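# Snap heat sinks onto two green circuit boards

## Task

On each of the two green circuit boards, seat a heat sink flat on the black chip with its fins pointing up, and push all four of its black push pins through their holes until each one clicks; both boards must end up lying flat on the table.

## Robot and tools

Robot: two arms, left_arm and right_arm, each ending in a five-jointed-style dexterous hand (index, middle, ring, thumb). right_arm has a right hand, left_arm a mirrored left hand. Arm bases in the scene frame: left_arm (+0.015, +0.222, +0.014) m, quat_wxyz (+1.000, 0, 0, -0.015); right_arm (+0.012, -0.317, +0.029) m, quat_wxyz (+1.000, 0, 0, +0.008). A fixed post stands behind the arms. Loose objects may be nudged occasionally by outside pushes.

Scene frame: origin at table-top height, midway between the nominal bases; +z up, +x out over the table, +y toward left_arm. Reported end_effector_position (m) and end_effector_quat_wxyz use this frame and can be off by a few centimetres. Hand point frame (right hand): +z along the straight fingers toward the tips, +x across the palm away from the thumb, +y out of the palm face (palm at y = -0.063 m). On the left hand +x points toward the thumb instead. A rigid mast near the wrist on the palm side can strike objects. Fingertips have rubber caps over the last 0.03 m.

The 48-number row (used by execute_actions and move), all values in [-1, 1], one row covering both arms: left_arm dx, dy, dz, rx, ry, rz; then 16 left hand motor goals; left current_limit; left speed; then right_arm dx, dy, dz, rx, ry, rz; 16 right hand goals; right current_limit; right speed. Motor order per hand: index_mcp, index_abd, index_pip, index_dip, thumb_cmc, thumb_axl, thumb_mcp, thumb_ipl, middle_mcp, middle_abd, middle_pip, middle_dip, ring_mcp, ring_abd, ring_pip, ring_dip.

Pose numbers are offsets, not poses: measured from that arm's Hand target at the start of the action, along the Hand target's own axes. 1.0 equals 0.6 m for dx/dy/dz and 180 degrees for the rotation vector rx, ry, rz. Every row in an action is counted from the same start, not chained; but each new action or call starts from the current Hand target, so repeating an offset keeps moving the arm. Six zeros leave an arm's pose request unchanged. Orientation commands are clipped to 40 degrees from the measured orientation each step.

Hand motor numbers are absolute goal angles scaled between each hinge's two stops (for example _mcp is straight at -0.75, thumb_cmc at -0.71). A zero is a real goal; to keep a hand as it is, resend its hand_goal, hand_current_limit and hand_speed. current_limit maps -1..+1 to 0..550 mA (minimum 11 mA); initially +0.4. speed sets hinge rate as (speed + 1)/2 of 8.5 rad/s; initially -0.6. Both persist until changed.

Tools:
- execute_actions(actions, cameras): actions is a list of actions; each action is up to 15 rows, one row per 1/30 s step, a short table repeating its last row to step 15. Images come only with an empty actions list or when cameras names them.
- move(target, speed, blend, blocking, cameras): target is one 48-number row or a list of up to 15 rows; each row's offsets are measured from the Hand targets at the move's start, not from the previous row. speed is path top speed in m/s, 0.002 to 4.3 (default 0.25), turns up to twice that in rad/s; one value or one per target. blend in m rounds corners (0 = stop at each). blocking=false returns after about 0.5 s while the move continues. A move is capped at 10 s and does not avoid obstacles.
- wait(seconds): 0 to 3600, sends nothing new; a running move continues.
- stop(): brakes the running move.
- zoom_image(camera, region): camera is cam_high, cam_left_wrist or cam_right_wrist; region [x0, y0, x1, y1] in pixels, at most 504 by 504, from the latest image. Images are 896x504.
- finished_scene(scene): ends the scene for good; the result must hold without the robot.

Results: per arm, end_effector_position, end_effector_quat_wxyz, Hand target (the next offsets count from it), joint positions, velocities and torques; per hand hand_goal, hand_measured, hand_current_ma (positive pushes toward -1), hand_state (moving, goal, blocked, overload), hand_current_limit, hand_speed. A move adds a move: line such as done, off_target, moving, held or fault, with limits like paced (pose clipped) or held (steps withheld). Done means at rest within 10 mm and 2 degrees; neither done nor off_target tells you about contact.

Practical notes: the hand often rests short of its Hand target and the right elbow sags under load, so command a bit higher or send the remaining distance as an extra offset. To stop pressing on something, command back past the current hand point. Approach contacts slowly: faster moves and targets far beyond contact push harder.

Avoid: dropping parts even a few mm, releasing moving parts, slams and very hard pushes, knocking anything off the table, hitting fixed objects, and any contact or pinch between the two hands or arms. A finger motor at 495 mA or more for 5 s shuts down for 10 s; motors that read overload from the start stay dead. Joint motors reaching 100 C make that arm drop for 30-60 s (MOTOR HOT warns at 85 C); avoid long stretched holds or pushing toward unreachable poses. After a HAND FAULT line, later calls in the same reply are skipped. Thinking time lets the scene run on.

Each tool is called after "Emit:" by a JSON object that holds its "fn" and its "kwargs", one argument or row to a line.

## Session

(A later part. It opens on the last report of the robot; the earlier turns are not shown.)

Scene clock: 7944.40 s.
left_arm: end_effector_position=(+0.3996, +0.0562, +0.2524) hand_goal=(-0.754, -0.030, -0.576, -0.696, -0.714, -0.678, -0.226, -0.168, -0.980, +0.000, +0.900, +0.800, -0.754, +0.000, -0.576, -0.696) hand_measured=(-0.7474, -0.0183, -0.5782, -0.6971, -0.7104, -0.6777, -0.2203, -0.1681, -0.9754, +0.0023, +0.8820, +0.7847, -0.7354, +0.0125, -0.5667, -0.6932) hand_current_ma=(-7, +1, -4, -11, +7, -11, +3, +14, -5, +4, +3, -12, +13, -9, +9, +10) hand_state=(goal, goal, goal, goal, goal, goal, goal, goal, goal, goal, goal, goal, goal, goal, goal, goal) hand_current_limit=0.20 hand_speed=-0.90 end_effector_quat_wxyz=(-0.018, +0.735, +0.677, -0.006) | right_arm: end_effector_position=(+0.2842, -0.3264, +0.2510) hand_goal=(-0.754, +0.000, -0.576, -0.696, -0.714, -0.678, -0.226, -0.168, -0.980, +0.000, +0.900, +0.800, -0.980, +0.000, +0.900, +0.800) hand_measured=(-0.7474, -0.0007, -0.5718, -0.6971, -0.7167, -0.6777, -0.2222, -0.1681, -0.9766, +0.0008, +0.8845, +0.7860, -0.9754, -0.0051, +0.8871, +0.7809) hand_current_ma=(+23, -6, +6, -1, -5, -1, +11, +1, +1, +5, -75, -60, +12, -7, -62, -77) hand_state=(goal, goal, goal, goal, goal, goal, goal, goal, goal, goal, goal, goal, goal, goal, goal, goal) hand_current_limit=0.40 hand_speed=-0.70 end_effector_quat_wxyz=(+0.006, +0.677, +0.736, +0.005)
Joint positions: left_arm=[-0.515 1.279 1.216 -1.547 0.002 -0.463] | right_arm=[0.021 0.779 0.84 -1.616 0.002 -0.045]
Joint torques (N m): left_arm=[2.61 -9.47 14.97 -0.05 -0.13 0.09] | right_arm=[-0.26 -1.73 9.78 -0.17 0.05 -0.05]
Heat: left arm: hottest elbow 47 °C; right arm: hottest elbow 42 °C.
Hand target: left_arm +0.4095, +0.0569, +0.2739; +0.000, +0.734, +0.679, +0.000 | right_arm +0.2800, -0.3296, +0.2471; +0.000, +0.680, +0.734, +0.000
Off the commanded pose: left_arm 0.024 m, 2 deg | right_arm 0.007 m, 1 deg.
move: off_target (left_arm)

Emit:
{"fn": "move", "kwargs": {
  "target": [
    [0,0,0,0,0,0,-0.98,0,0.9,0.8,-0.714,-0.678,-0.226,-0.168,-0.98,0,0.9,0.8,-0.98,0,0.9,0.8,0.4,-0.4,0,0,0,0,0,0,-0.754,0,-0.576,-0.696,-0.714,-0.678,-0.226,-0.168,-0.98,0,0.9,0.8,-0.98,0,0.9,0.8,0.4,-0.7],
    [-0.0984,-0.1798,0.065,0.001,-0.2029,0.2297,-0.98,0,0.9,0.8,-0.714,-0.678,-0.226,-0.168,-0.98,0,0.9,0.8,-0.98,0,0.9,0.8,0.4,-0.4,0,0,0,0,0,0,-0.754,0,-0.576,-0.696,-0.714,-0.678,-0.226,-0.168,-0.98,0,0.9,0.8,-0.98,0,0.9,0.8,0.4,-0.7],
    [-0.0984,-0.1798,0.2645,0.001,-0.2029,0.2297,-0.98,0,0.9,0.8,-0.714,-0.678,-0.226,-0.168,-0.98,0,0.9,0.8,-0.98,0,0.9,0.8,0.4,-0.4,0,0,0,0,0,0,-0.754,0,-0.576,-0.696,-0.714,-0.678,-0.226,-0.168,-0.98,0,0.9,0.8,-0.98,0,0.9,0.8,0.4,-0.7]
  ],
  "speed": [0.1, 0.2, 0.12],
  "cameras": ["cam_left_wrist"]
}}

Emit:
{"fn": "zoom_image", "kwargs": {
  "camera": "cam_left_wrist",
  "region": [300, 80, 420, 180]
}}

Emit:
{"fn": "zoom_image", "kwargs": {
  "camera": "cam_left_wrist",
  "region": [290, 210, 410, 310]
}}

Emit:
{"fn": "zoom_image", "kwargs": {
  "camera": "cam_left_wrist",
  "region": [0, 50, 120, 150]
}}

Emit:
{"fn": "zoom_image", "kwargs": {
  "camera": "cam_left_wrist",
  "region": [20, 220, 140, 320]
}}

Scene clock: 7972.97 s.
left_arm: end_effector_position=(+0.2936, +0.0035, +0.1194) hand_goal=(-0.980, +0.000, +0.900, +0.800, -0.714, -0.678, -0.226, -0.168, -0.980, +0.000, +0.900, +0.800, -0.980, +0.000, +0.900, +0.800) hand_measured=(-0.9681, -0.0065, +0.8820, +0.7860, -0.7192, -0.6767, -0.2193, -0.1681, -0.9742, +0.0008, +0.8832, +0.7847, -0.9717, +0.0125, +0.8845, +0.7847) hand_current_ma=(-1, +0, -5, -12, +17, +5, -2, +8, -4, +0, +0, -11, -3, -5, -12, +2) hand_state=(goal, goal, goal, goal, goal, goal, goal, goal, goal, goal, goal, goal, goal, goal, goal, goal) hand_current_limit=0.40 hand_speed=-0.40 end_effector_quat_wxyz=(+0.206, +0.888, +0.343, -0.225) | right_arm: end_effector_position=(+0.2842, -0.3264, +0.2510) hand_goal=(-0.754, +0.000, -0.576, -0.696, -0.714, -0.678, -0.226, -0.168, -0.980, +0.000, +0.900, +0.800, -0.980, +0.000, +0.900, +0.800) hand_measured=(-0.7486, -0.0007, -0.5718, -0.6971, -0.7167, -0.6767, -0.2212, -0.1681, -0.9766, -0.0007, +0.8845, +0.7860, -0.9754, -0.0051, +0.8871, +0.7809) hand_current_ma=(+26, -2, +6, +7, +4, -9, +4, -1, +5, +2, -73, -58, +14, -21, -58, -73) hand_state=(goal, goal, goal, goal, goal, goal, goal, goal, goal, goal, goal, goal, goal, goal, goal, goal) hand_current_limit=0.40 hand_speed=-0.70 end_effector_quat_wxyz=(+0.006, +0.677, +0.736, +0.005)
Joint positions: left_arm=[-0.288 1.178 0.653 -1.148 0.613 0.548] | right_arm=[0.021 0.779 0.84 -1.616 0.002 -0.045]
Joint torques (N m): left_arm=[1.96 -4.48 9.16 0.84 0.79 0.09] | right_arm=[-0.26 -1.67 9.74 -0.16 0.04 -0.05]
Motor temperatures (°C): left_arm=[26 29 52 28 25 27] | right_arm=[26 28 42 26 23 27]
Heat: left arm: hottest elbow 52 °C; right arm: hottest elbow 42 °C.
Hand target: left_arm +0.2974, +0.0065, +0.1151; +0.207, +0.886, +0.347, -0.226 | right_arm +0.2800, -0.3296, +0.2471; +0.000, +0.680, +0.734, +0.000
Off the commanded pose: left_arm 0.006 m, 0 deg | right_arm 0.007 m, 1 deg.
move: done

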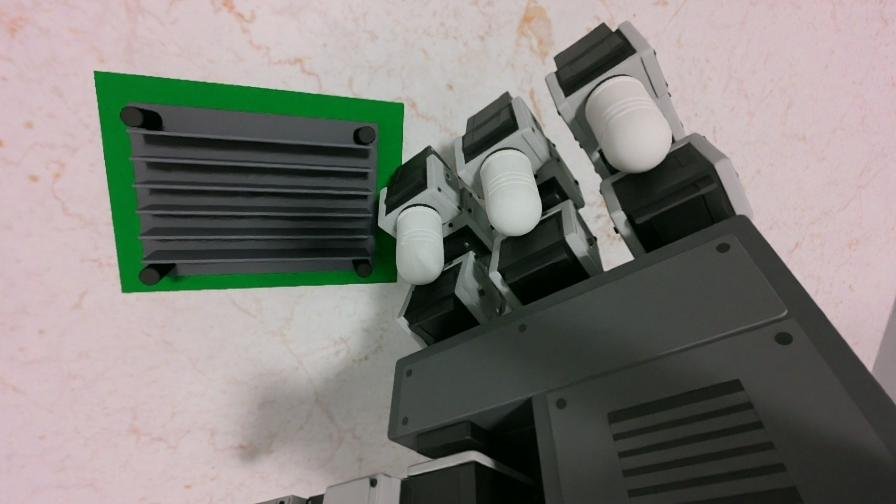

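Scaled by 4.200 from the camera's image (finer frame: 1280x720).

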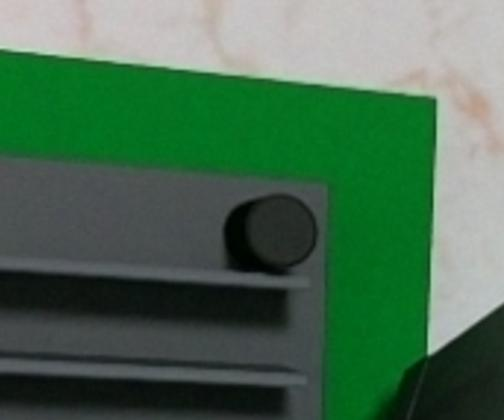

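Scaled by 4.200 from the camera's image (finer frame: 1280x720).

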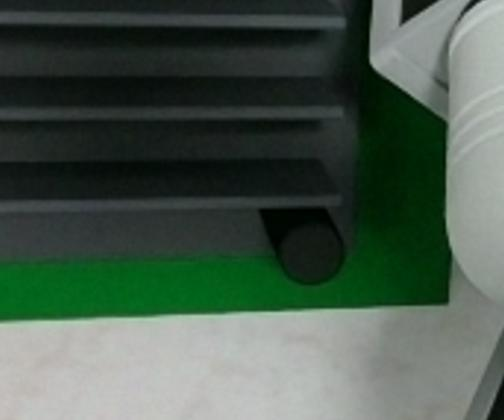

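Scaled by 4.200 from the camera's image (finer frame: 1280x720).

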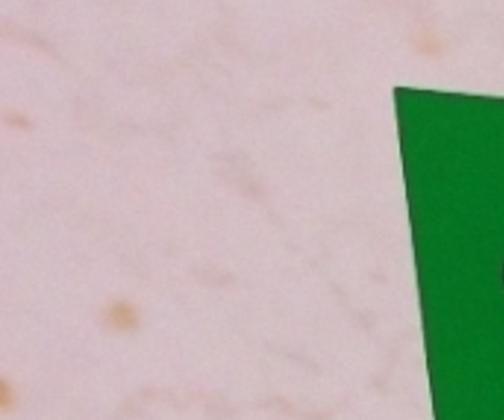

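Scaled by 4.200 from the camera's image (finer frame: 1280x720).

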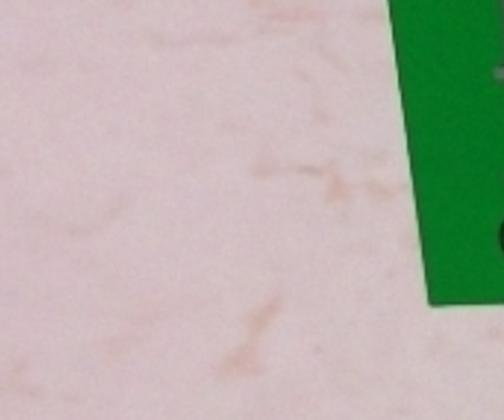

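Emit:
{"fn": "zoom_image", "kwargs": {
  "camera": "cam_left_wrist",
  "region": [90, 60, 190, 140]
}}

Emit:
{"fn": "zoom_image", "kwargs": {
  "camera": "cam_left_wrist",
  "region": [105, 220, 205, 300]
}}

Emit:
{"fn": "zoom_image", "kwargs": {
  "camera": "cam_left_wrist",
  "region": [340, 230, 420, 294]
}}

Emit:
{"fn": "zoom_image", "kwargs": {
  "camera": "cam_left_wrist",
  "region": [340, 90, 420, 154]
}}

Scaled by 5.040 from the camera's image (finer frame: 1280x720).

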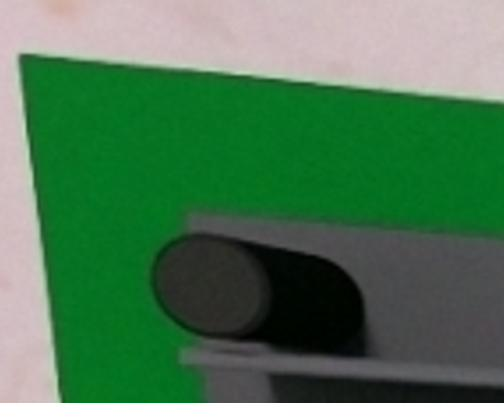

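Scaled by 5.040 from the camera's image (finer frame: 1280x720).

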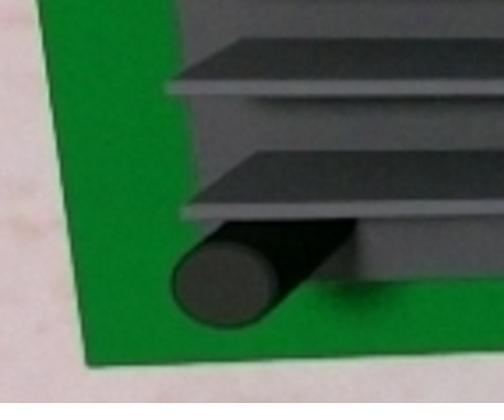

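Scaled by 6.300 from the camera's image (finer frame: 1280x720).

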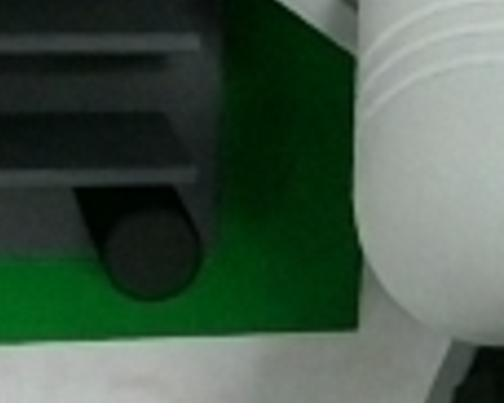

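Scaled by 6.300 from the camera's image (finer frame: 1280x720).

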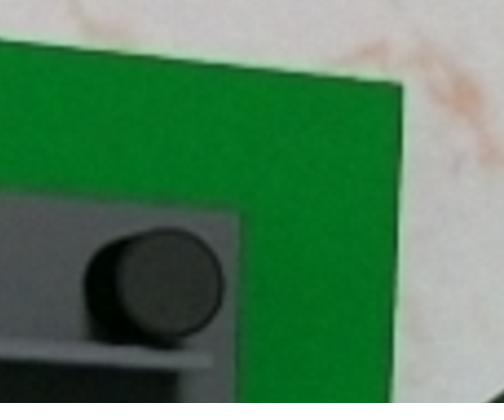

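Emit:
{"fn": "move", "kwargs": {
  "target": [
    [-0.0907,0.035,-0.1351,0,0,0,-0.98,0,0.9,0.8,-0.714,-0.678,-0.226,-0.168,-0.98,0,0.9,0.8,-0.98,0,0.9,0.8,0.4,-0.4,0,0,0,0,0,0,-0.754,0,-0.576,-0.696,-0.714,-0.678,-0.226,-0.168,-0.98,0,0.9,0.8,-0.98,0,0.9,0.8,0.4,-0.7],
    [0.0203,0.1383,-0.2955,-0.001,0.2029,-0.2297,-0.754,-0.02,-0.576,-0.696,-0.714,-0.678,-0.226,-0.168,-0.98,0,0.9,0.8,-0.754,0.02,-0.576,-0.696,0.4,-0.4,0,0,0,0,0,0,-0.754,0,-0.576,-0.696,-0.714,-0.678,-0.226,-0.168,-0.98,0,0.9,0.8,-0.98,0,0.9,0.8,0.4,-0.7]
  ],
  "speed": [0.15, 0.2]
}}

Emit:
{"fn": "move", "kwargs": {
  "target": [0,0,0.1867,0,0,0,-0.754,-0.02,-0.576,-0.696,-0.714,-0.678,-0.226,-0.168,-0.98,0,0.9,0.8,-0.754,0.02,-0.576,-0.696,0.4,-0.4,0,0,0,0,0,0,-0.754,0,-0.576,-0.696,-0.714,-0.678,-0.226,-0.168,-0.98,0,0.9,0.8,-0.98,0,0.9,0.8,0.4,-0.7],
  "speed": 0.06,
  "cameras": ["cam_left_wrist"]
}}

Emit:
{"fn": "zoom_image", "kwargs": {
  "camera": "cam_left_wrist",
  "region": [360, 0, 620, 160]
}}

Scene clock: 8074.93 s.
left_arm: end_effector_position=(+0.4020, +0.0605, +0.2587) hand_goal=(-0.754, -0.020, -0.576, -0.696, -0.714, -0.678, -0.226, -0.168, -0.980, +0.000, +0.900, +0.800, -0.754, +0.020, -0.576, -0.696) hand_measured=(-0.7486, -0.0109, -0.5757, -0.6971, -0.7104, -0.6777, -0.2203, -0.1672, -0.9742, +0.0008, +0.8832, +0.7860, -0.7486, +0.0125, -0.5757, -0.6971) hand_current_ma=(-1, +8, -6, -9, +13, -6, -3, +10, +7, -6, -7, -8, -3, -7, -4, +9) hand_state=(goal, goal, goal, goal, goal, goal, goal, goal, goal, goal, goal, goal, goal, goal, goal, goal) hand_current_limit=0.40 hand_speed=-0.40 end_effector_quat_wxyz=(-0.006, +0.733, +0.680, -0.003) | right_arm: end_effector_position=(+0.2842, -0.3264, +0.2510) hand_goal=(-0.754, +0.000, -0.576, -0.696, -0.714, -0.678, -0.226, -0.168, -0.980, +0.000, +0.900, +0.800, -0.980, +0.000, +0.900, +0.800) hand_measured=(-0.7474, -0.0007, -0.5718, -0.6971, -0.7167, -0.6767, -0.2222, -0.1681, -0.9766, +0.0008, +0.8845, +0.7860, -0.9742, -0.0051, +0.8858, +0.7809) hand_current_ma=(+19, -1, +6, +5, +2, -2, +13, -7, +9, +2, -72, -57, +14, -6, -57, -79) hand_state=(goal, goal, goal, goal, goal, goal, goal, goal, goal, goal, goal, goal, goal, goal, goal, goal) hand_current_limit=0.40 hand_speed=-0.70 end_effector_quat_wxyz=(+0.006, +0.677, +0.736, +0.005)
Joint positions: left_arm=[-0.502 1.262 1.214 -1.536 0.003 -0.456] | right_arm=[0.021 0.779 0.84 -1.616 0.002 -0.045]
Joint torques (N m): left_arm=[-0.32 -7.36 15.21 -0.02 -0.24 -0.13] | right_arm=[-0.32 -1.67 9.76 -0.18 0.05 -0.05]
Heat: left arm: hottest elbow 49 °C; right arm: hottest elbow 42 °C.
Hand target: left_arm +0.4097, +0.0497, +0.2700; +0.000, +0.734, +0.679, +0.000 | right_arm +0.2800, -0.3296, +0.2471; +0.000, +0.680, +0.734, +0.000
Off the commanded pose: left_arm 0.017 m, 1 deg | right_arm 0.007 m, 1 deg.
move: off_target (left_arm); target 2's new numbers were sent with left_arm's hand 0.017 m and 1 deg from that target

Scene clock: 8077.37 s.
left_arm: end_effector_position=(+0.4105, +0.0555, +0.1662) hand_goal=(-0.754, -0.020, -0.576, -0.696, -0.714, -0.678, -0.226, -0.168, -0.980, +0.000, +0.900, +0.800, -0.754, +0.020, -0.576, -0.696) hand_measured=(-0.7474, -0.0095, -0.5770, -0.6971, -0.7104, -0.6767, -0.2203, -0.1681, -0.9742, +0.0023, +0.8845, +0.7847, -0.7474, +0.0125, -0.5757, -0.6983) hand_current_ma=(-8, +10, +0, -9, +16, -3, +1, +7, -4, -5, -10, -10, -7, +3, +9, +14) hand_state=(goal, goal, goal, goal, goal, goal, goal, goal, goal, goal, goal, goal, goal, goal, goal, goal) hand_current_limit=0.40 hand_speed=-0.40 end_effector_quat_wxyz=(+0.006, +0.733, +0.680, +0.000) | right_arm: end_effector_position=(+0.2842, -0.3264, +0.2510) hand_goal=(-0.754, +0.000, -0.576, -0.696, -0.714, -0.678, -0.226, -0.168, -0.980, +0.000, +0.900, +0.800, -0.980, +0.000, +0.900, +0.800) hand_measured=(-0.7486, -0.0007, -0.5731, -0.6971, -0.7167, -0.6777, -0.2212, -0.1681, -0.9766, +0.0008, +0.8845, +0.7860, -0.9754, -0.0051, +0.8871, +0.7809) hand_current_ma=(+26, -3, +13, +4, -3, -6, +12, -12, +3, +3, -70, -62, +18, -16, -66, -77) hand_state=(goal, goal, goal, goal, goal, goal, goal, goal, goal, goal, goal, goal, goal, goal, goal, goal) hand_current_limit=0.40 hand_speed=-0.70 end_effector_quat_wxyz=(+0.006, +0.677, +0.736, +0.005)
Joint positions: left_arm=[-0.502 1.317 1.012 -1.255 0.003 -0.456] | right_arm=[0.021 0.779 0.84 -1.616 0.002 -0.045]
Joint torques (N m): left_arm=[-1.2 -7.36 10.14 0.9 -0.15 -0.24] | right_arm=[-0.26 -1.61 9.78 -0.17 0.05 -0.05]
Heat: left arm: hottest elbow 49 °C; right arm: hottest elbow 42 °C.
Hand target: left_arm +0.4098, +0.0496, +0.1581; +0.001, +0.735, +0.679, +0.000 | right_arm +0.2800, -0.3296, +0.2471; +0.000, +0.680, +0.734, +0.000
Off the commanded pose: left_arm 0.010 m, 1 deg | right_arm 0.007 m, 1 deg.
move: done

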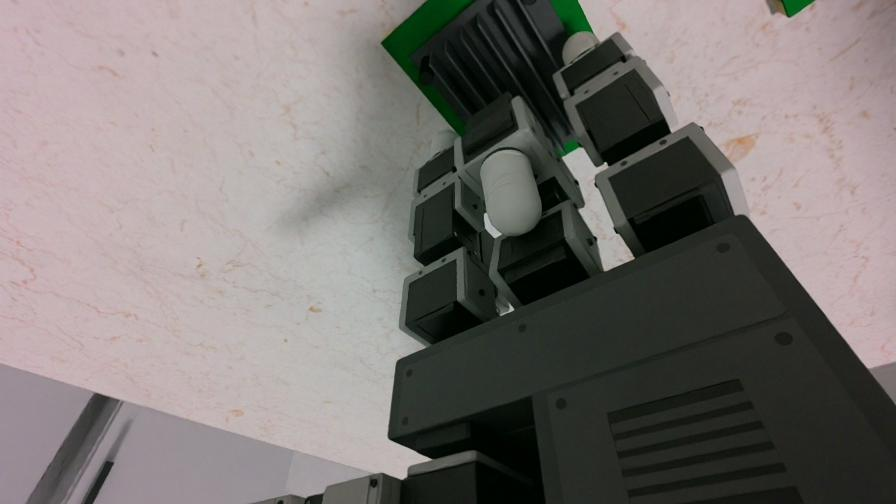

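Scaled by 1.938 from the camera's image (finer frame: 1280x720).

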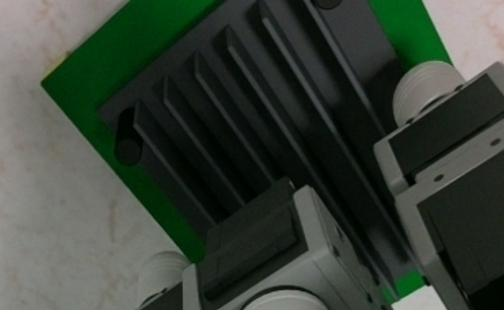

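Emit:
{"fn": "zoom_image", "kwargs": {
  "camera": "cam_left_wrist",
  "region": [380, 20, 480, 100]
}}

Emit:
{"fn": "zoom_image", "kwargs": {
  "camera": "cam_left_wrist",
  "region": [480, 0, 580, 80]
}}

Scaled by 5.040 from the camera's image (finer frame: 1280x720).

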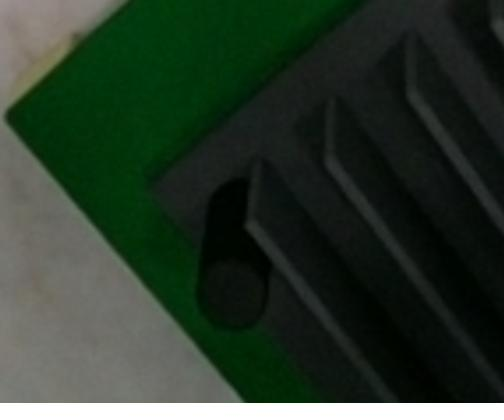

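Scaled by 5.040 from the camera's image (finer frame: 1280x720).

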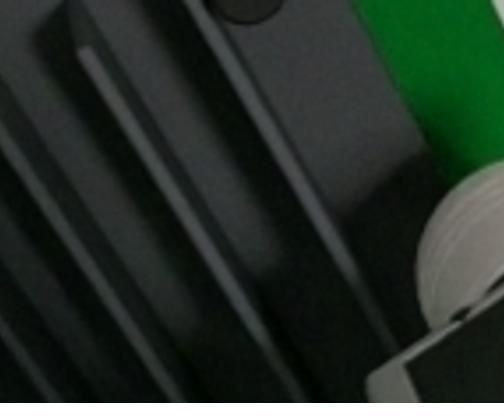

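Emit:
{"fn": "move", "kwargs": {
  "target": [0,0,0,0,0,0,-0.754,0.335,-0.576,-0.696,-0.714,-0.678,-0.226,-0.168,-0.98,0,0.9,0.8,-0.754,-0.265,-0.576,-0.696,-0.5,-0.9,0,0,0,0,0,0,-0.754,0,-0.576,-0.696,-0.714,-0.678,-0.226,-0.168,-0.98,0,0.9,0.8,-0.98,0,0.9,0.8,0.4,-0.7],
  "speed": 0.03,
  "cameras": ["cam_left_wrist"]
}}

Emit:
{"fn": "zoom_image", "kwargs": {
  "camera": "cam_left_wrist",
  "region": [380, 20, 480, 100]
}}

Scene clock: 8115.10 s.
left_arm: end_effector_position=(+0.4107, +0.0546, +0.1664) hand_goal=(-0.754, +0.334, -0.576, -0.696, -0.714, -0.678, -0.226, -0.168, -0.980, +0.000, +0.900, +0.800, -0.754, -0.266, -0.576, -0.696) hand_measured=(-0.7486, +0.1136, -0.5770, -0.6983, -0.7104, -0.6777, -0.2203, -0.1681, -0.9754, -0.0007, +0.8845, +0.7860, -0.7486, -0.0417, -0.5757, -0.6958) hand_current_ma=(-3, -37, +1, -12, +7, -1, +6, +11, -1, -12, -7, -11, -11, +91, +8, +2) hand_state=(goal, moving, goal, goal, goal, goal, goal, goal, goal, goal, goal, goal, goal, moving, goal, goal) hand_current_limit=-0.50 hand_speed=-0.90 end_effector_quat_wxyz=(+0.007, +0.734, +0.679, +0.000) | right_arm: end_effector_position=(+0.2842, -0.3264, +0.2510) hand_goal=(-0.754, +0.000, -0.576, -0.696, -0.714, -0.678, -0.226, -0.168, -0.980, +0.000, +0.900, +0.800, -0.980, +0.000, +0.900, +0.800) hand_measured=(-0.7486, -0.0007, -0.5731, -0.6971, -0.7167, -0.6767, -0.2222, -0.1672, -0.9778, -0.0007, +0.8845, +0.7860, -0.9754, -0.0051, +0.8871, +0.7809) hand_current_ma=(+21, -4, +14, +4, -1, -5, +15, -10, +1, +0, -66, -60, +21, -9, -60, -78) hand_state=(goal, goal, goal, goal, goal, goal, goal, goal, goal, goal, goal, goal, goal, goal, goal, goal) hand_current_limit=0.40 hand_speed=-0.70 end_effector_quat_wxyz=(+0.006, +0.677, +0.736, +0.005)
Joint positions: left_arm=[-0.504 1.317 1.012 -1.253 0.003 -0.456] | right_arm=[0.021 0.779 0.84 -1.616 0.002 -0.045]
Joint torques (N m): left_arm=[-0.09 -7.94 10.4 1.03 -0.23 -0.16] | right_arm=[-0.32 -1.61 9.77 -0.18 0.05 -0.05]
Heat: left arm: hottest elbow 48 °C; right arm: hottest elbow 42 °C.
Hand target: left_arm +0.4098, +0.0496, +0.1581; +0.000, +0.735, +0.679, +0.000 | right_arm +0.2800, -0.3296, +0.2471; +0.000, +0.680, +0.734, +0.000
Off the commanded pose: left_arm 0.010 m, 1 deg | right_arm 0.007 m, 1 deg.
move: done

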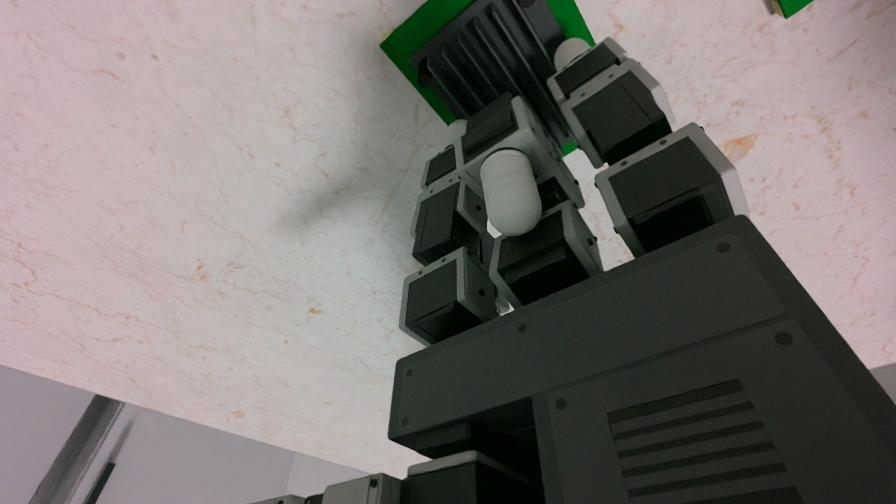

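Scaled by 5.040 from the camera's image (finer frame: 1280x720).

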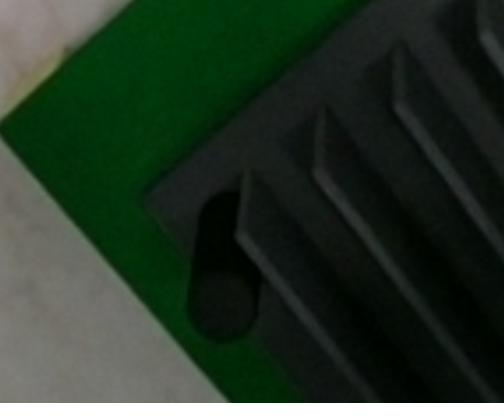

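Emit:
{"fn": "execute_actions", "kwargs": {
  "actions": [],
  "cameras": ["cam_left_wrist"]
}}

Emit:
{"fn": "zoom_image", "kwargs": {
  "camera": "cam_left_wrist",
  "region": [370, 20, 470, 100]
}}

Scene clock: 8124.57 s.
left_arm: end_effector_position=(+0.4107, +0.0546, +0.1664) hand_goal=(-0.754, +0.334, -0.576, -0.696, -0.714, -0.678, -0.226, -0.168, -0.980, +0.000, +0.900, +0.800, -0.754, -0.266, -0.576, -0.696) hand_measured=(-0.7474, +0.1136, -0.5757, -0.6971, -0.7104, -0.6777, -0.2193, -0.1672, -0.9742, +0.0008, +0.8832, +0.7872, -0.7486, -0.0446, -0.5757, -0.6971) hand_current_ma=(-8, -122, +1, -4, +7, +4, +2, +8, -6, -6, -5, -10, -12, +123, +0, +2) hand_state=(goal, blocked, goal, goal, goal, goal, goal, goal, goal, goal, goal, goal, goal, blocked, goal, goal) hand_current_limit=-0.50 hand_speed=-0.90 end_effector_quat_wxyz=(+0.007, +0.734, +0.679, +0.000) | right_arm: end_effector_position=(+0.2842, -0.3264, +0.2510) hand_goal=(-0.754, +0.000, -0.576, -0.696, -0.714, -0.678, -0.226, -0.168, -0.980, +0.000, +0.900, +0.800, -0.980, +0.000, +0.900, +0.800) hand_measured=(-0.7486, -0.0007, -0.5718, -0.6971, -0.7167, -0.6777, -0.2212, -0.1681, -0.9766, -0.0007, +0.8845, +0.7860, -0.9742, -0.0051, +0.8871, +0.7809) hand_current_ma=(+24, +0, +17, +0, +1, -6, +20, -6, +5, -1, -65, -60, +25, -15, -57, -81) hand_state=(goal, goal, goal, goal, goal, goal, goal, goal, goal, goal, goal, goal, goal, goal, goal, goal) hand_current_limit=0.40 hand_speed=-0.70 end_effector_quat_wxyz=(+0.006, +0.677, +0.736, +0.005)
Joint positions: left_arm=[-0.504 1.317 1.012 -1.253 0.003 -0.456] | right_arm=[0.021 0.779 0.84 -1.616 0.002 -0.045]
Joint velocities: within noise
Joint torques (N m): left_arm=[-0.26 -7.18 10.37 1.09 -0.2 -0.2] | right_arm=[-0.32 -1.61 9.77 -0.16 0.05 -0.05]
Motor temperatures (°C): left_arm=[26 28 48 28 25 27] | right_arm=[26 28 42 26 23 27]
Heat: left arm: hottest elbow 48 °C; right arm: hottest elbow 42 °C.
Hand target: left_arm +0.4098, +0.0496, +0.1581; +0.000, +0.735, +0.679, +0.000 | right_arm +0.2800, -0.3296, +0.2471; +0.000, +0.680, +0.734, +0.000
Off the commanded pose: left_arm 0.010 m, 1 deg | right_arm 0.007 m, 1 deg.
Images, in order (width x height): cam_left_wrist 896x504.

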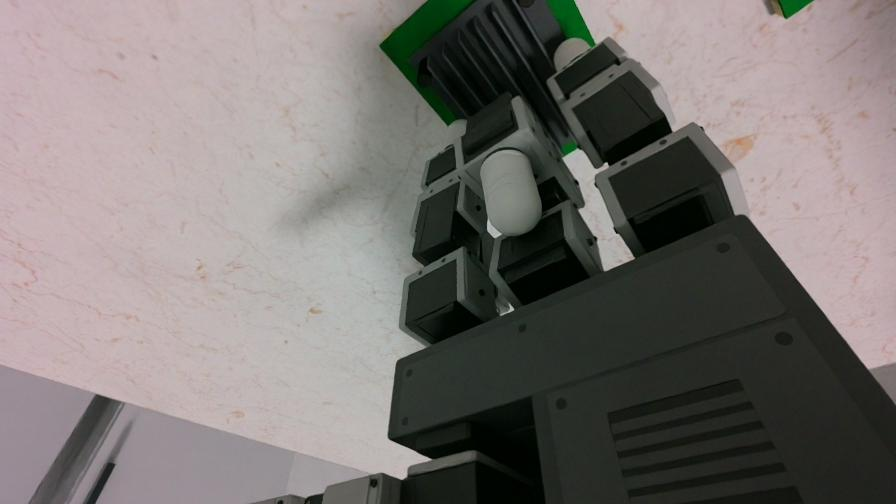

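Scaled by 5.040 from the camera's image (finer frame: 1280x720).

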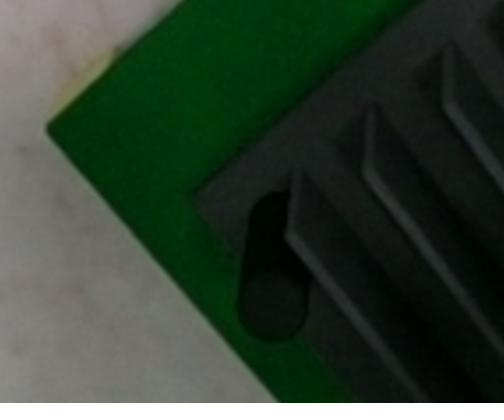

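Emit:
{"fn": "move", "kwargs": {
  "target": [0,0,0.0033,0,0,0,-0.754,0.365,-0.576,-0.696,-0.714,-0.678,-0.226,-0.168,-0.98,0,0.9,0.8,-0.754,-0.235,-0.576,-0.696,-0.2,-0.9,0,0,0,0,0,0,-0.754,0,-0.576,-0.696,-0.714,-0.678,-0.226,-0.168,-0.98,0,0.9,0.8,-0.98,0,0.9,0.8,0.4,-0.7],
  "speed": 0.03,
  "cameras": ["cam_left_wrist"]
}}

Emit:
{"fn": "zoom_image", "kwargs": {
  "camera": "cam_left_wrist",
  "region": [370, 20, 470, 100]
}}

Scene clock: 8135.23 s.
left_arm: end_effector_position=(+0.4109, +0.0545, +0.1660) hand_goal=(-0.754, +0.364, -0.576, -0.696, -0.714, -0.678, -0.226, -0.168, -0.980, +0.000, +0.900, +0.800, -0.754, -0.236, -0.576, -0.696) hand_measured=(-0.7486, +0.1136, -0.5757, -0.7047, -0.7104, -0.6777, -0.2193, -0.1681, -0.9754, +0.0008, +0.8832, +0.7860, -0.7474, -0.0432, -0.5808, -0.6971) hand_current_ma=(+0, -154, +2, -5, +6, -2, +4, +5, -1, -1, +0, -11, -2, +99, +8, +3) hand_state=(goal, blocked, goal, goal, goal, goal, goal, goal, goal, goal, goal, goal, goal, blocked, goal, goal) hand_current_limit=-0.20 hand_speed=-0.90 end_effector_quat_wxyz=(+0.007, +0.734, +0.679, +0.000) | right_arm: end_effector_position=(+0.2842, -0.3264, +0.2510) hand_goal=(-0.754, +0.000, -0.576, -0.696, -0.714, -0.678, -0.226, -0.168, -0.980, +0.000, +0.900, +0.800, -0.980, +0.000, +0.900, +0.800) hand_measured=(-0.7486, -0.0007, -0.5718, -0.6971, -0.7167, -0.6777, -0.2222, -0.1681, -0.9778, -0.0007, +0.8845, +0.7860, -0.9742, -0.0051, +0.8871, +0.7809) hand_current_ma=(+29, -10, +3, +2, -1, -1, +18, -7, +4, +5, -72, -62, +16, -13, -60, -84) hand_state=(goal, goal, goal, goal, goal, goal, goal, goal, goal, goal, goal, goal, goal, goal, goal, goal) hand_current_limit=0.40 hand_speed=-0.70 end_effector_quat_wxyz=(+0.006, +0.677, +0.736, +0.005)
Joint positions: left_arm=[-0.504 1.317 1.011 -1.251 0.003 -0.456] | right_arm=[0.021 0.779 0.84 -1.616 0.002 -0.045]
Joint torques (N m): left_arm=[-0.44 -6.77 10.1 0.91 -0.15 -0.25] | right_arm=[-0.21 -1.73 9.74 -0.14 0.05 -0.04]
Heat: left arm: hottest elbow 48 °C; right arm: hottest elbow 42 °C.
Hand target: left_arm +0.4097, +0.0497, +0.1559; +0.000, +0.735, +0.679, +0.000 | right_arm +0.2800, -0.3296, +0.2471; +0.000, +0.680, +0.734, +0.000
Off the commanded pose: left_arm 0.011 m, 1 deg | right_arm 0.007 m, 1 deg.
move: off_target (left_arm)

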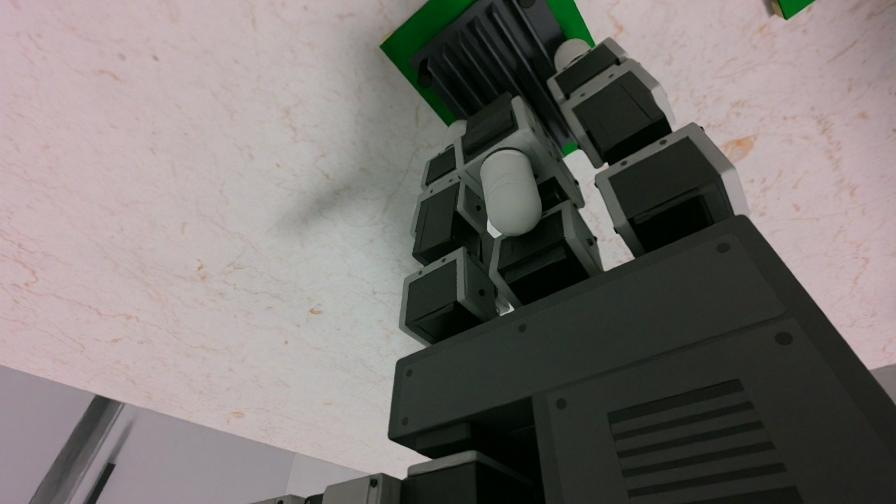

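Scaled by 5.040 from the camera's image (finer frame: 1280x720).

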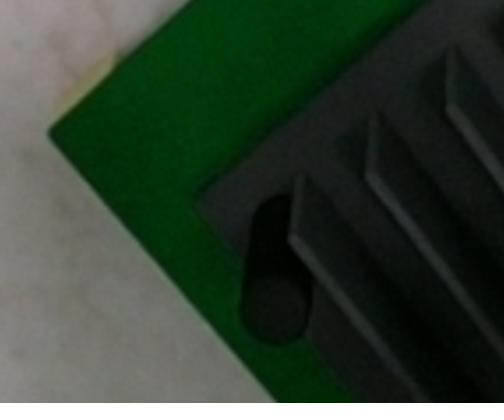

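Emit:
{"fn": "move", "kwargs": {
  "target": [0,0,0,0,0,0,-0.754,0.41,-0.576,-0.696,-0.714,-0.678,-0.226,-0.168,-0.98,0,0.9,0.8,-0.754,-0.19,-0.576,-0.696,0,-0.9,0,0,0,0,0,0,-0.754,0,-0.576,-0.696,-0.714,-0.678,-0.226,-0.168,-0.98,0,0.9,0.8,-0.98,0,0.9,0.8,0.4,-0.7],
  "speed": 0.03
}}

Scene clock: 8141.47 s.
left_arm: end_effector_position=(+0.4109, +0.0545, +0.1660) hand_goal=(-0.754, +0.410, -0.576, -0.696, -0.714, -0.678, -0.226, -0.168, -0.980, +0.000, +0.900, +0.800, -0.754, -0.190, -0.576, -0.696) hand_measured=(-0.7486, +0.1165, -0.5757, -0.7047, -0.7104, -0.6767, -0.2193, -0.1681, -0.9742, +0.0023, +0.8832, +0.7860, -0.7486, -0.0432, -0.5795, -0.6971) hand_current_ma=(-4, -190, +1, -10, +0, -1, +5, +8, -6, -7, -8, -14, -1, +71, +4, +14) hand_state=(goal, blocked, goal, goal, goal, goal, goal, goal, goal, goal, goal, goal, goal, blocked, goal, goal) hand_current_limit=0.00 hand_speed=-0.90 end_effector_quat_wxyz=(+0.007, +0.734, +0.679, +0.000) | right_arm: end_effector_position=(+0.2842, -0.3264, +0.2510) hand_goal=(-0.754, +0.000, -0.576, -0.696, -0.714, -0.678, -0.226, -0.168, -0.980, +0.000, +0.900, +0.800, -0.980, +0.000, +0.900, +0.800) hand_measured=(-0.7486, -0.0007, -0.5718, -0.6971, -0.7167, -0.6777, -0.2212, -0.1672, -0.9778, +0.0008, +0.8845, +0.7860, -0.9754, -0.0051, +0.8858, +0.7821) hand_current_ma=(+25, -7, +13, -4, +5, -2, +15, -2, +4, +9, -74, -56, +26, -1, -54, -83) hand_state=(goal, goal, goal, goal, goal, goal, goal, goal, goal, goal, goal, goal, goal, goal, goal, goal) hand_current_limit=0.40 hand_speed=-0.70 end_effector_quat_wxyz=(+0.006, +0.677, +0.736, +0.005)
Joint positions: left_arm=[-0.504 1.317 1.011 -1.251 0.003 -0.456] | right_arm=[0.021 0.779 0.84 -1.616 0.002 -0.045]
Joint torques (N m): left_arm=[-0.03 -7 9.78 1.01 -0.18 -0.17] | right_arm=[-0.26 -1.61 9.77 -0.18 0.06 -0.05]
Heat: left arm: hottest elbow 48 °C; right arm: hottest elbow 42 °C.
Hand target: left_arm +0.4097, +0.0497, +0.1559; +0.000, +0.735, +0.679, +0.000 | right_arm +0.2800, -0.3296, +0.2471; +0.000, +0.680, +0.734, +0.000
Off the commanded pose: left_arm 0.011 m, 1 deg | right_arm 0.007 m, 1 deg.
move: done

Emit:
{"fn": "move", "kwargs": {
  "target": [0,0,0,0,0,0,-0.754,0.44,-0.576,-0.696,-0.714,-0.678,-0.226,-0.168,-0.98,0,0.9,0.8,-0.754,-0.15,-0.576,-0.696,0,-0.9,0,0,0,0,0,0,-0.754,0,-0.576,-0.696,-0.714,-0.678,-0.226,-0.168,-0.98,0,0.9,0.8,-0.98,0,0.9,0.8,0.4,-0.7],
  "speed": 0.03,
  "cameras": ["cam_left_wrist"]
}}

Emit:
{"fn": "zoom_image", "kwargs": {
  "camera": "cam_left_wrist",
  "region": [370, 20, 470, 100]
}}

Scene clock: 8148.33 s.
left_arm: end_effector_position=(+0.4109, +0.0545, +0.1661) hand_goal=(-0.754, +0.440, -0.576, -0.696, -0.714, -0.678, -0.226, -0.168, -0.980, +0.000, +0.900, +0.800, -0.754, -0.150, -0.576, -0.696) hand_measured=(-0.7474, +0.1209, -0.5770, -0.7047, -0.7104, -0.6777, -0.2193, -0.1672, -0.9754, +0.0008, +0.8832, +0.7860, -0.7486, -0.0358, -0.5821, -0.6971) hand_current_ma=(-1, -205, +0, -16, +17, -4, +5, -1, +1, -3, -15, -14, -8, +43, +1, +7) hand_state=(goal, blocked, goal, goal, goal, goal, goal, goal, goal, goal, goal, goal, goal, blocked, goal, goal) hand_current_limit=0.00 hand_speed=-0.90 end_effector_quat_wxyz=(+0.008, +0.734, +0.679, +0.001) | right_arm: end_effector_position=(+0.2842, -0.3264, +0.2510) hand_goal=(-0.754, +0.000, -0.576, -0.696, -0.714, -0.678, -0.226, -0.168, -0.980, +0.000, +0.900, +0.800, -0.980, +0.000, +0.900, +0.800) hand_measured=(-0.7486, -0.0007, -0.5718, -0.6971, -0.7167, -0.6777, -0.2222, -0.1681, -0.9778, +0.0008, +0.8845, +0.7860, -0.9754, -0.0051, +0.8871, +0.7821) hand_current_ma=(+17, -1, +13, -5, -3, -5, +8, -11, +10, +1, -72, -56, +22, -7, -56, -86) hand_state=(goal, goal, goal, goal, goal, goal, goal, goal, goal, goal, goal, goal, goal, goal, goal, goal) hand_current_limit=0.40 hand_speed=-0.70 end_effector_quat_wxyz=(+0.006, +0.677, +0.736, +0.005)
Joint positions: left_arm=[-0.504 1.317 1.011 -1.25 0.003 -0.456] | right_arm=[0.021 0.779 0.84 -1.616 0.002 -0.045]
Joint torques (N m): left_arm=[-0.67 -7.88 9.95 1.11 -0.15 -0.24] | right_arm=[-0.26 -1.67 9.77 -0.18 0.06 -0.05]
Heat: left arm: hottest elbow 47 °C; right arm: hottest elbow 42 °C.
Hand target: left_arm +0.4097, +0.0497, +0.1559; +0.000, +0.735, +0.679, +0.000 | right_arm +0.2800, -0.3296, +0.2471; +0.000, +0.680, +0.734, +0.000
Off the commanded pose: left_arm 0.011 m, 1 deg | right_arm 0.007 m, 1 deg.
move: done

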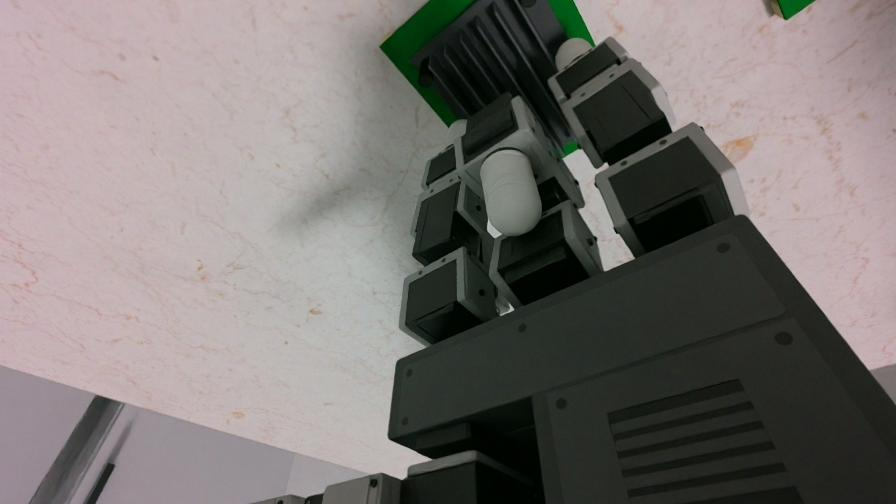

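Scaled by 5.040 from the camera's image (finer frame: 1280x720).

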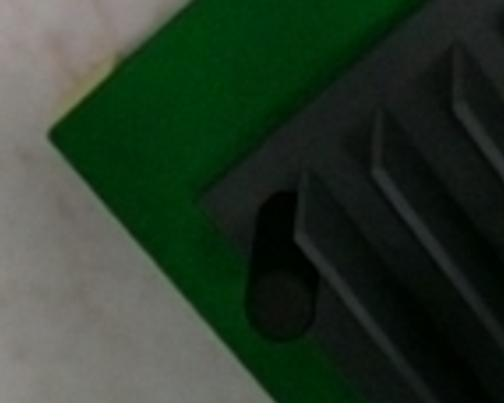

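Emit:
{"fn": "move", "kwargs": {
  "target": [
    [0,0,0,0,0,0,-0.754,0.2,-0.576,-0.696,-0.714,-0.678,-0.226,-0.168,-0.98,0,0.9,0.8,-0.754,-0.12,-0.576,-0.696,-0.3,-0.9,0,0,0,0,0,0,-0.754,0,-0.576,-0.696,-0.714,-0.678,-0.226,-0.168,-0.98,0,0.9,0.8,-0.98,0,0.9,0.8,0.4,-0.7],
    [0,0,-0.001,0,0,0,-0.754,0.04,-0.576,-0.696,-0.714,-0.678,-0.226,-0.168,-0.98,0,0.9,0.8,-0.754,0.04,-0.576,-0.696,-0.3,-0.95,0,0,0,0,0,0,-0.754,0,-0.576,-0.696,-0.714,-0.678,-0.226,-0.168,-0.98,0,0.9,0.8,-0.98,0,0.9,0.8,0.4,-0.7]
  ],
  "speed": 0.03,
  "cameras": ["cam_left_wrist"]
}}

Emit:
{"fn": "zoom_image", "kwargs": {
  "camera": "cam_left_wrist",
  "region": [370, 20, 470, 100]
}}

Scene clock: 8167.67 s.
left_arm: end_effector_position=(+0.4109, +0.0545, +0.1661) hand_goal=(-0.754, +0.040, -0.576, -0.696, -0.714, -0.678, -0.226, -0.168, -0.980, +0.000, +0.900, +0.800, -0.754, +0.040, -0.576, -0.696) hand_measured=(-0.7474, +0.0491, -0.5782, -0.7047, -0.7104, -0.6777, -0.2193, -0.1681, -0.9754, +0.0008, +0.8832, +0.7860, -0.7474, +0.0286, -0.5744, -0.6971) hand_current_ma=(-6, +8, -1, -16, +4, +0, +4, +7, +6, -2, -7, -16, +0, -8, +1, +5) hand_state=(goal, goal, goal, goal, goal, goal, goal, goal, goal, goal, goal, goal, goal, goal, goal, goal) hand_current_limit=-0.30 hand_speed=-0.95 end_effector_quat_wxyz=(+0.008, +0.734, +0.679, +0.001) | right_arm: end_effector_position=(+0.2842, -0.3264, +0.2510) hand_goal=(-0.754, +0.000, -0.576, -0.696, -0.714, -0.678, -0.226, -0.168, -0.980, +0.000, +0.900, +0.800, -0.980, +0.000, +0.900, +0.800) hand_measured=(-0.7486, -0.0007, -0.5718, -0.6971, -0.7167, -0.6777, -0.2222, -0.1681, -0.9778, +0.0008, +0.8845, +0.7860, -0.9754, -0.0051, +0.8871, +0.7809) hand_current_ma=(+26, +2, -1, +2, -2, +11, +13, -4, +1, +1, -71, -51, +25, -14, -61, -84) hand_state=(goal, goal, goal, goal, goal, goal, goal, goal, goal, goal, goal, goal, goal, goal, goal, goal) hand_current_limit=0.40 hand_speed=-0.70 end_effector_quat_wxyz=(+0.006, +0.677, +0.736, +0.005)
Joint positions: left_arm=[-0.504 1.317 1.011 -1.25 0.003 -0.456] | right_arm=[0.021 0.779 0.84 -1.616 0.002 -0.045]
Joint torques (N m): left_arm=[0.09 -6.71 10.19 1.01 -0.09 -0.18] | right_arm=[-0.38 -1.67 9.77 -0.18 0.06 -0.04]
Heat: left arm: hottest elbow 47 °C; right arm: hottest elbow 42 °C.
Hand target: left_arm +0.4097, +0.0497, +0.1565; +0.000, +0.735, +0.679, +0.000 | right_arm +0.2800, -0.3296, +0.2471; +0.000, +0.680, +0.734, +0.000
Off the commanded pose: left_arm 0.011 m, 1 deg | right_arm 0.007 m, 1 deg.
move: off_target (left_arm); target 2's new numbers were sent with left_arm's hand 0.011 m and 1 deg from that target

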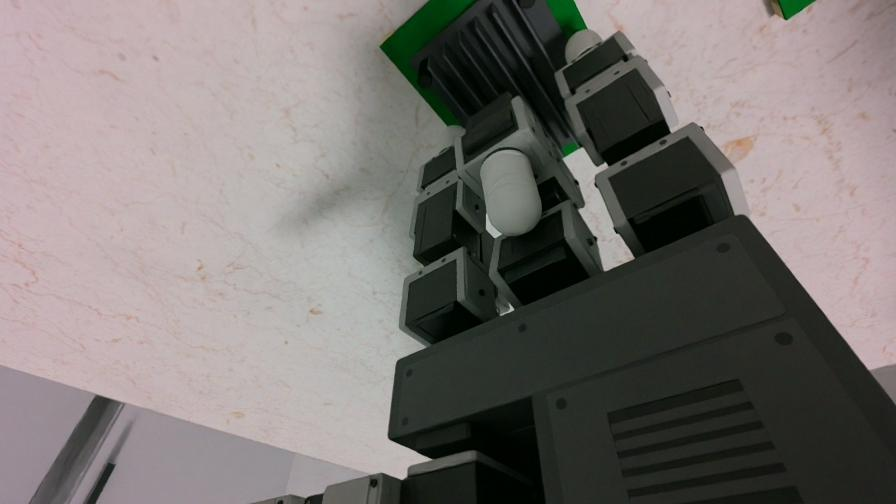

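Scaled by 5.040 from the camera's image (finer frame: 1280x720).

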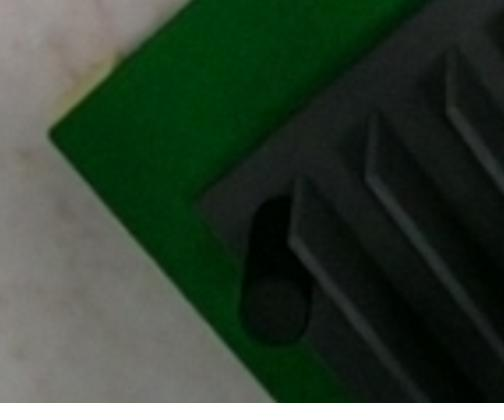

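Emit:
{"fn": "move", "kwargs": {
  "target": [0,0,0,0,0,0,-0.754,0.22,-0.576,-0.696,-0.714,-0.678,-0.226,-0.168,-0.98,0,0.9,0.8,-0.754,0.04,-0.576,-0.696,0,-0.95,0,0,0,0,0,0,-0.754,0,-0.576,-0.696,-0.714,-0.678,-0.226,-0.168,-0.98,0,0.9,0.8,-0.98,0,0.9,0.8,0.4,-0.7],
  "speed": 0.03,
  "cameras": ["cam_left_wrist"]
}}

Emit:
{"fn": "zoom_image", "kwargs": {
  "camera": "cam_left_wrist",
  "region": [370, 20, 470, 100]
}}

Scene clock: 8188.27 s.
left_arm: end_effector_position=(+0.4111, +0.0547, +0.1661) hand_goal=(-0.754, +0.220, -0.576, -0.696, -0.714, -0.678, -0.226, -0.168, -0.980, +0.000, +0.900, +0.800, -0.754, +0.040, -0.576, -0.696) hand_measured=(-0.7486, +0.1253, -0.5782, -0.7047, -0.7104, -0.6777, -0.2203, -0.1672, -0.9754, +0.0008, +0.8832, +0.7860, -0.7486, +0.0272, -0.5757, -0.6971) hand_current_ma=(-6, -19, +2, -22, +14, +4, +6, +15, +0, -8, -7, -18, -7, -1, -6, +5) hand_state=(goal, moving, goal, goal, goal, goal, goal, goal, goal, goal, goal, goal, goal, goal, goal, goal) hand_current_limit=0.00 hand_speed=-0.95 end_effector_quat_wxyz=(+0.007, +0.734, +0.679, +0.001) | right_arm: end_effector_position=(+0.2842, -0.3264, +0.2510) hand_goal=(-0.754, +0.000, -0.576, -0.696, -0.714, -0.678, -0.226, -0.168, -0.980, +0.000, +0.900, +0.800, -0.980, +0.000, +0.900, +0.800) hand_measured=(-0.7486, -0.0007, -0.5718, -0.6971, -0.7167, -0.6777, -0.2212, -0.1672, -0.9778, +0.0008, +0.8845, +0.7860, -0.9754, -0.0051, +0.8871, +0.7809) hand_current_ma=(+23, -1, +10, +5, +2, +4, +11, -9, +6, +2, -69, -57, +27, -9, -62, -84) hand_state=(goal, goal, goal, goal, goal, goal, goal, goal, goal, goal, goal, goal, goal, goal, goal, goal) hand_current_limit=0.40 hand_speed=-0.70 end_effector_quat_wxyz=(+0.006, +0.677, +0.736, +0.005)
Joint positions: left_arm=[-0.504 1.317 1.011 -1.25 0.002 -0.456] | right_arm=[0.021 0.779 0.84 -1.616 0.002 -0.045]
Joint torques (N m): left_arm=[0.85 -6.95 9.98 1.06 -0.11 -0.17] | right_arm=[-0.26 -1.73 9.76 -0.2 0.04 -0.05]
Heat: left arm: hottest elbow 47 °C; right arm: hottest elbow 42 °C.
Hand target: left_arm +0.4097, +0.0497, +0.1565; +0.000, +0.735, +0.679, +0.000 | right_arm +0.2800, -0.3296, +0.2471; +0.000, +0.680, +0.734, +0.000
Off the commanded pose: left_arm 0.011 m, 1 deg | right_arm 0.007 m, 1 deg.
move: done

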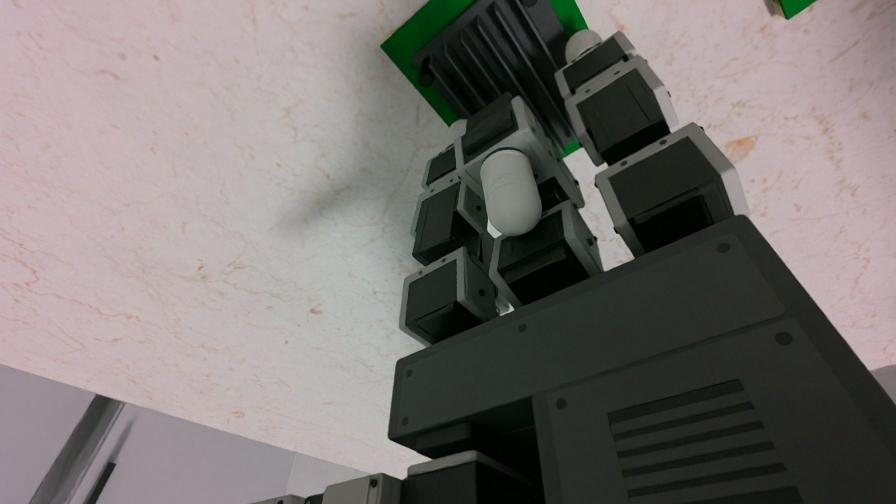

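Scaled by 5.040 from the camera's image (finer frame: 1280x720).

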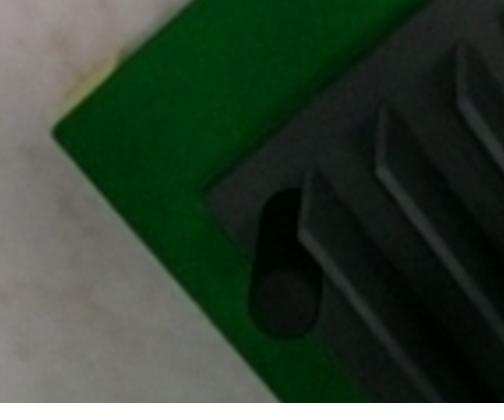

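Emit:
{"fn": "move", "kwargs": {
  "target": [0,0,0,0,0,0,-0.754,0.125,-0.576,-0.696,-0.714,-0.678,-0.226,-0.168,-0.98,0,0.9,0.8,-0.754,0.04,-0.576,-0.696,0,-0.95,0,0,0,0,0,0,-0.754,0,-0.576,-0.696,-0.714,-0.678,-0.226,-0.168,-0.98,0,0.9,0.8,-0.98,0,0.9,0.8,0.4,-0.7],
  "speed": 0.03,
  "cameras": ["cam_left_wrist"]
}}

Emit:
{"fn": "zoom_image", "kwargs": {
  "camera": "cam_left_wrist",
  "region": [370, 20, 470, 100]
}}

Scene clock: 8196.63 s.
left_arm: end_effector_position=(+0.4112, +0.0549, +0.1662) hand_goal=(-0.754, +0.124, -0.576, -0.696, -0.714, -0.678, -0.226, -0.168, -0.980, +0.000, +0.900, +0.800, -0.754, +0.040, -0.576, -0.696) hand_measured=(-0.7474, +0.1326, -0.5821, -0.7060, -0.7104, -0.6767, -0.2203, -0.1681, -0.9754, +0.0008, +0.8832, +0.7860, -0.7474, +0.0272, -0.5744, -0.6971) hand_current_ma=(+1, +1, -2, -6, +11, -10, +2, +8, +3, +0, -3, -10, -5, -6, +7, +8) hand_state=(goal, goal, goal, goal, goal, goal, goal, goal, goal, goal, goal, goal, goal, goal, goal, goal) hand_current_limit=0.00 hand_speed=-0.95 end_effector_quat_wxyz=(+0.007, +0.734, +0.680, +0.002) | right_arm: end_effector_position=(+0.2842, -0.3264, +0.2510) hand_goal=(-0.754, +0.000, -0.576, -0.696, -0.714, -0.678, -0.226, -0.168, -0.980, +0.000, +0.900, +0.800, -0.980, +0.000, +0.900, +0.800) hand_measured=(-0.7486, -0.0007, -0.5731, -0.6971, -0.7167, -0.6777, -0.2212, -0.1681, -0.9766, +0.0008, +0.8845, +0.7860, -0.9754, -0.0051, +0.8871, +0.7809) hand_current_ma=(+29, -1, +4, +6, +1, -3, +15, -10, +7, +4, -68, -54, +24, -18, -61, -85) hand_state=(goal, goal, goal, goal, goal, goal, goal, goal, goal, goal, goal, goal, goal, goal, goal, goal) hand_current_limit=0.40 hand_speed=-0.70 end_effector_quat_wxyz=(+0.006, +0.677, +0.736, +0.005)
Joint positions: left_arm=[-0.504 1.317 1.011 -1.25 0.001 -0.457] | right_arm=[0.021 0.779 0.84 -1.616 0.002 -0.045]
Joint torques (N m): left_arm=[-0.5 -7.53 10.28 0.73 -0.04 -0.15] | right_arm=[-0.21 -1.55 9.74 -0.16 0.05 -0.05]
Heat: left arm: hottest elbow 47 °C; right arm: hottest elbow 42 °C.
Hand target: left_arm +0.4097, +0.0497, +0.1565; +0.000, +0.734, +0.679, +0.000 | right_arm +0.2800, -0.3296, +0.2471; +0.000, +0.680, +0.734, +0.000
Off the commanded pose: left_arm 0.011 m, 1 deg | right_arm 0.007 m, 1 deg.
move: done

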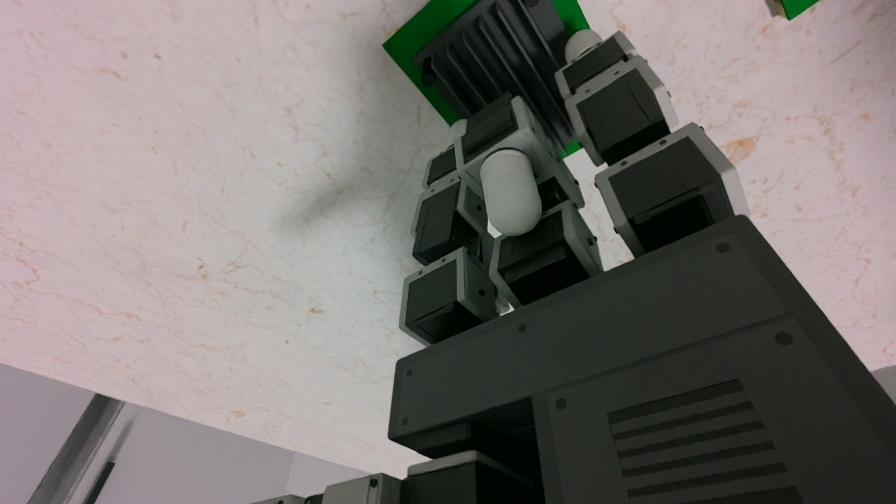

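Scaled by 5.040 from the camera's image (finer frame: 1280x720).

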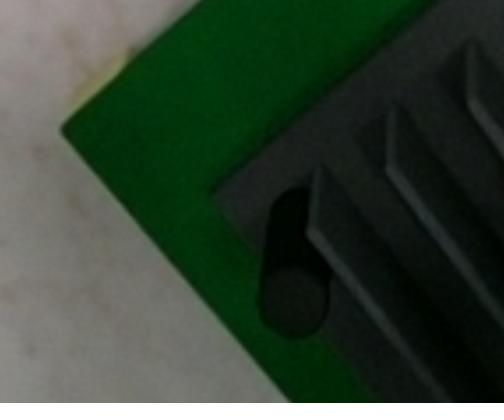

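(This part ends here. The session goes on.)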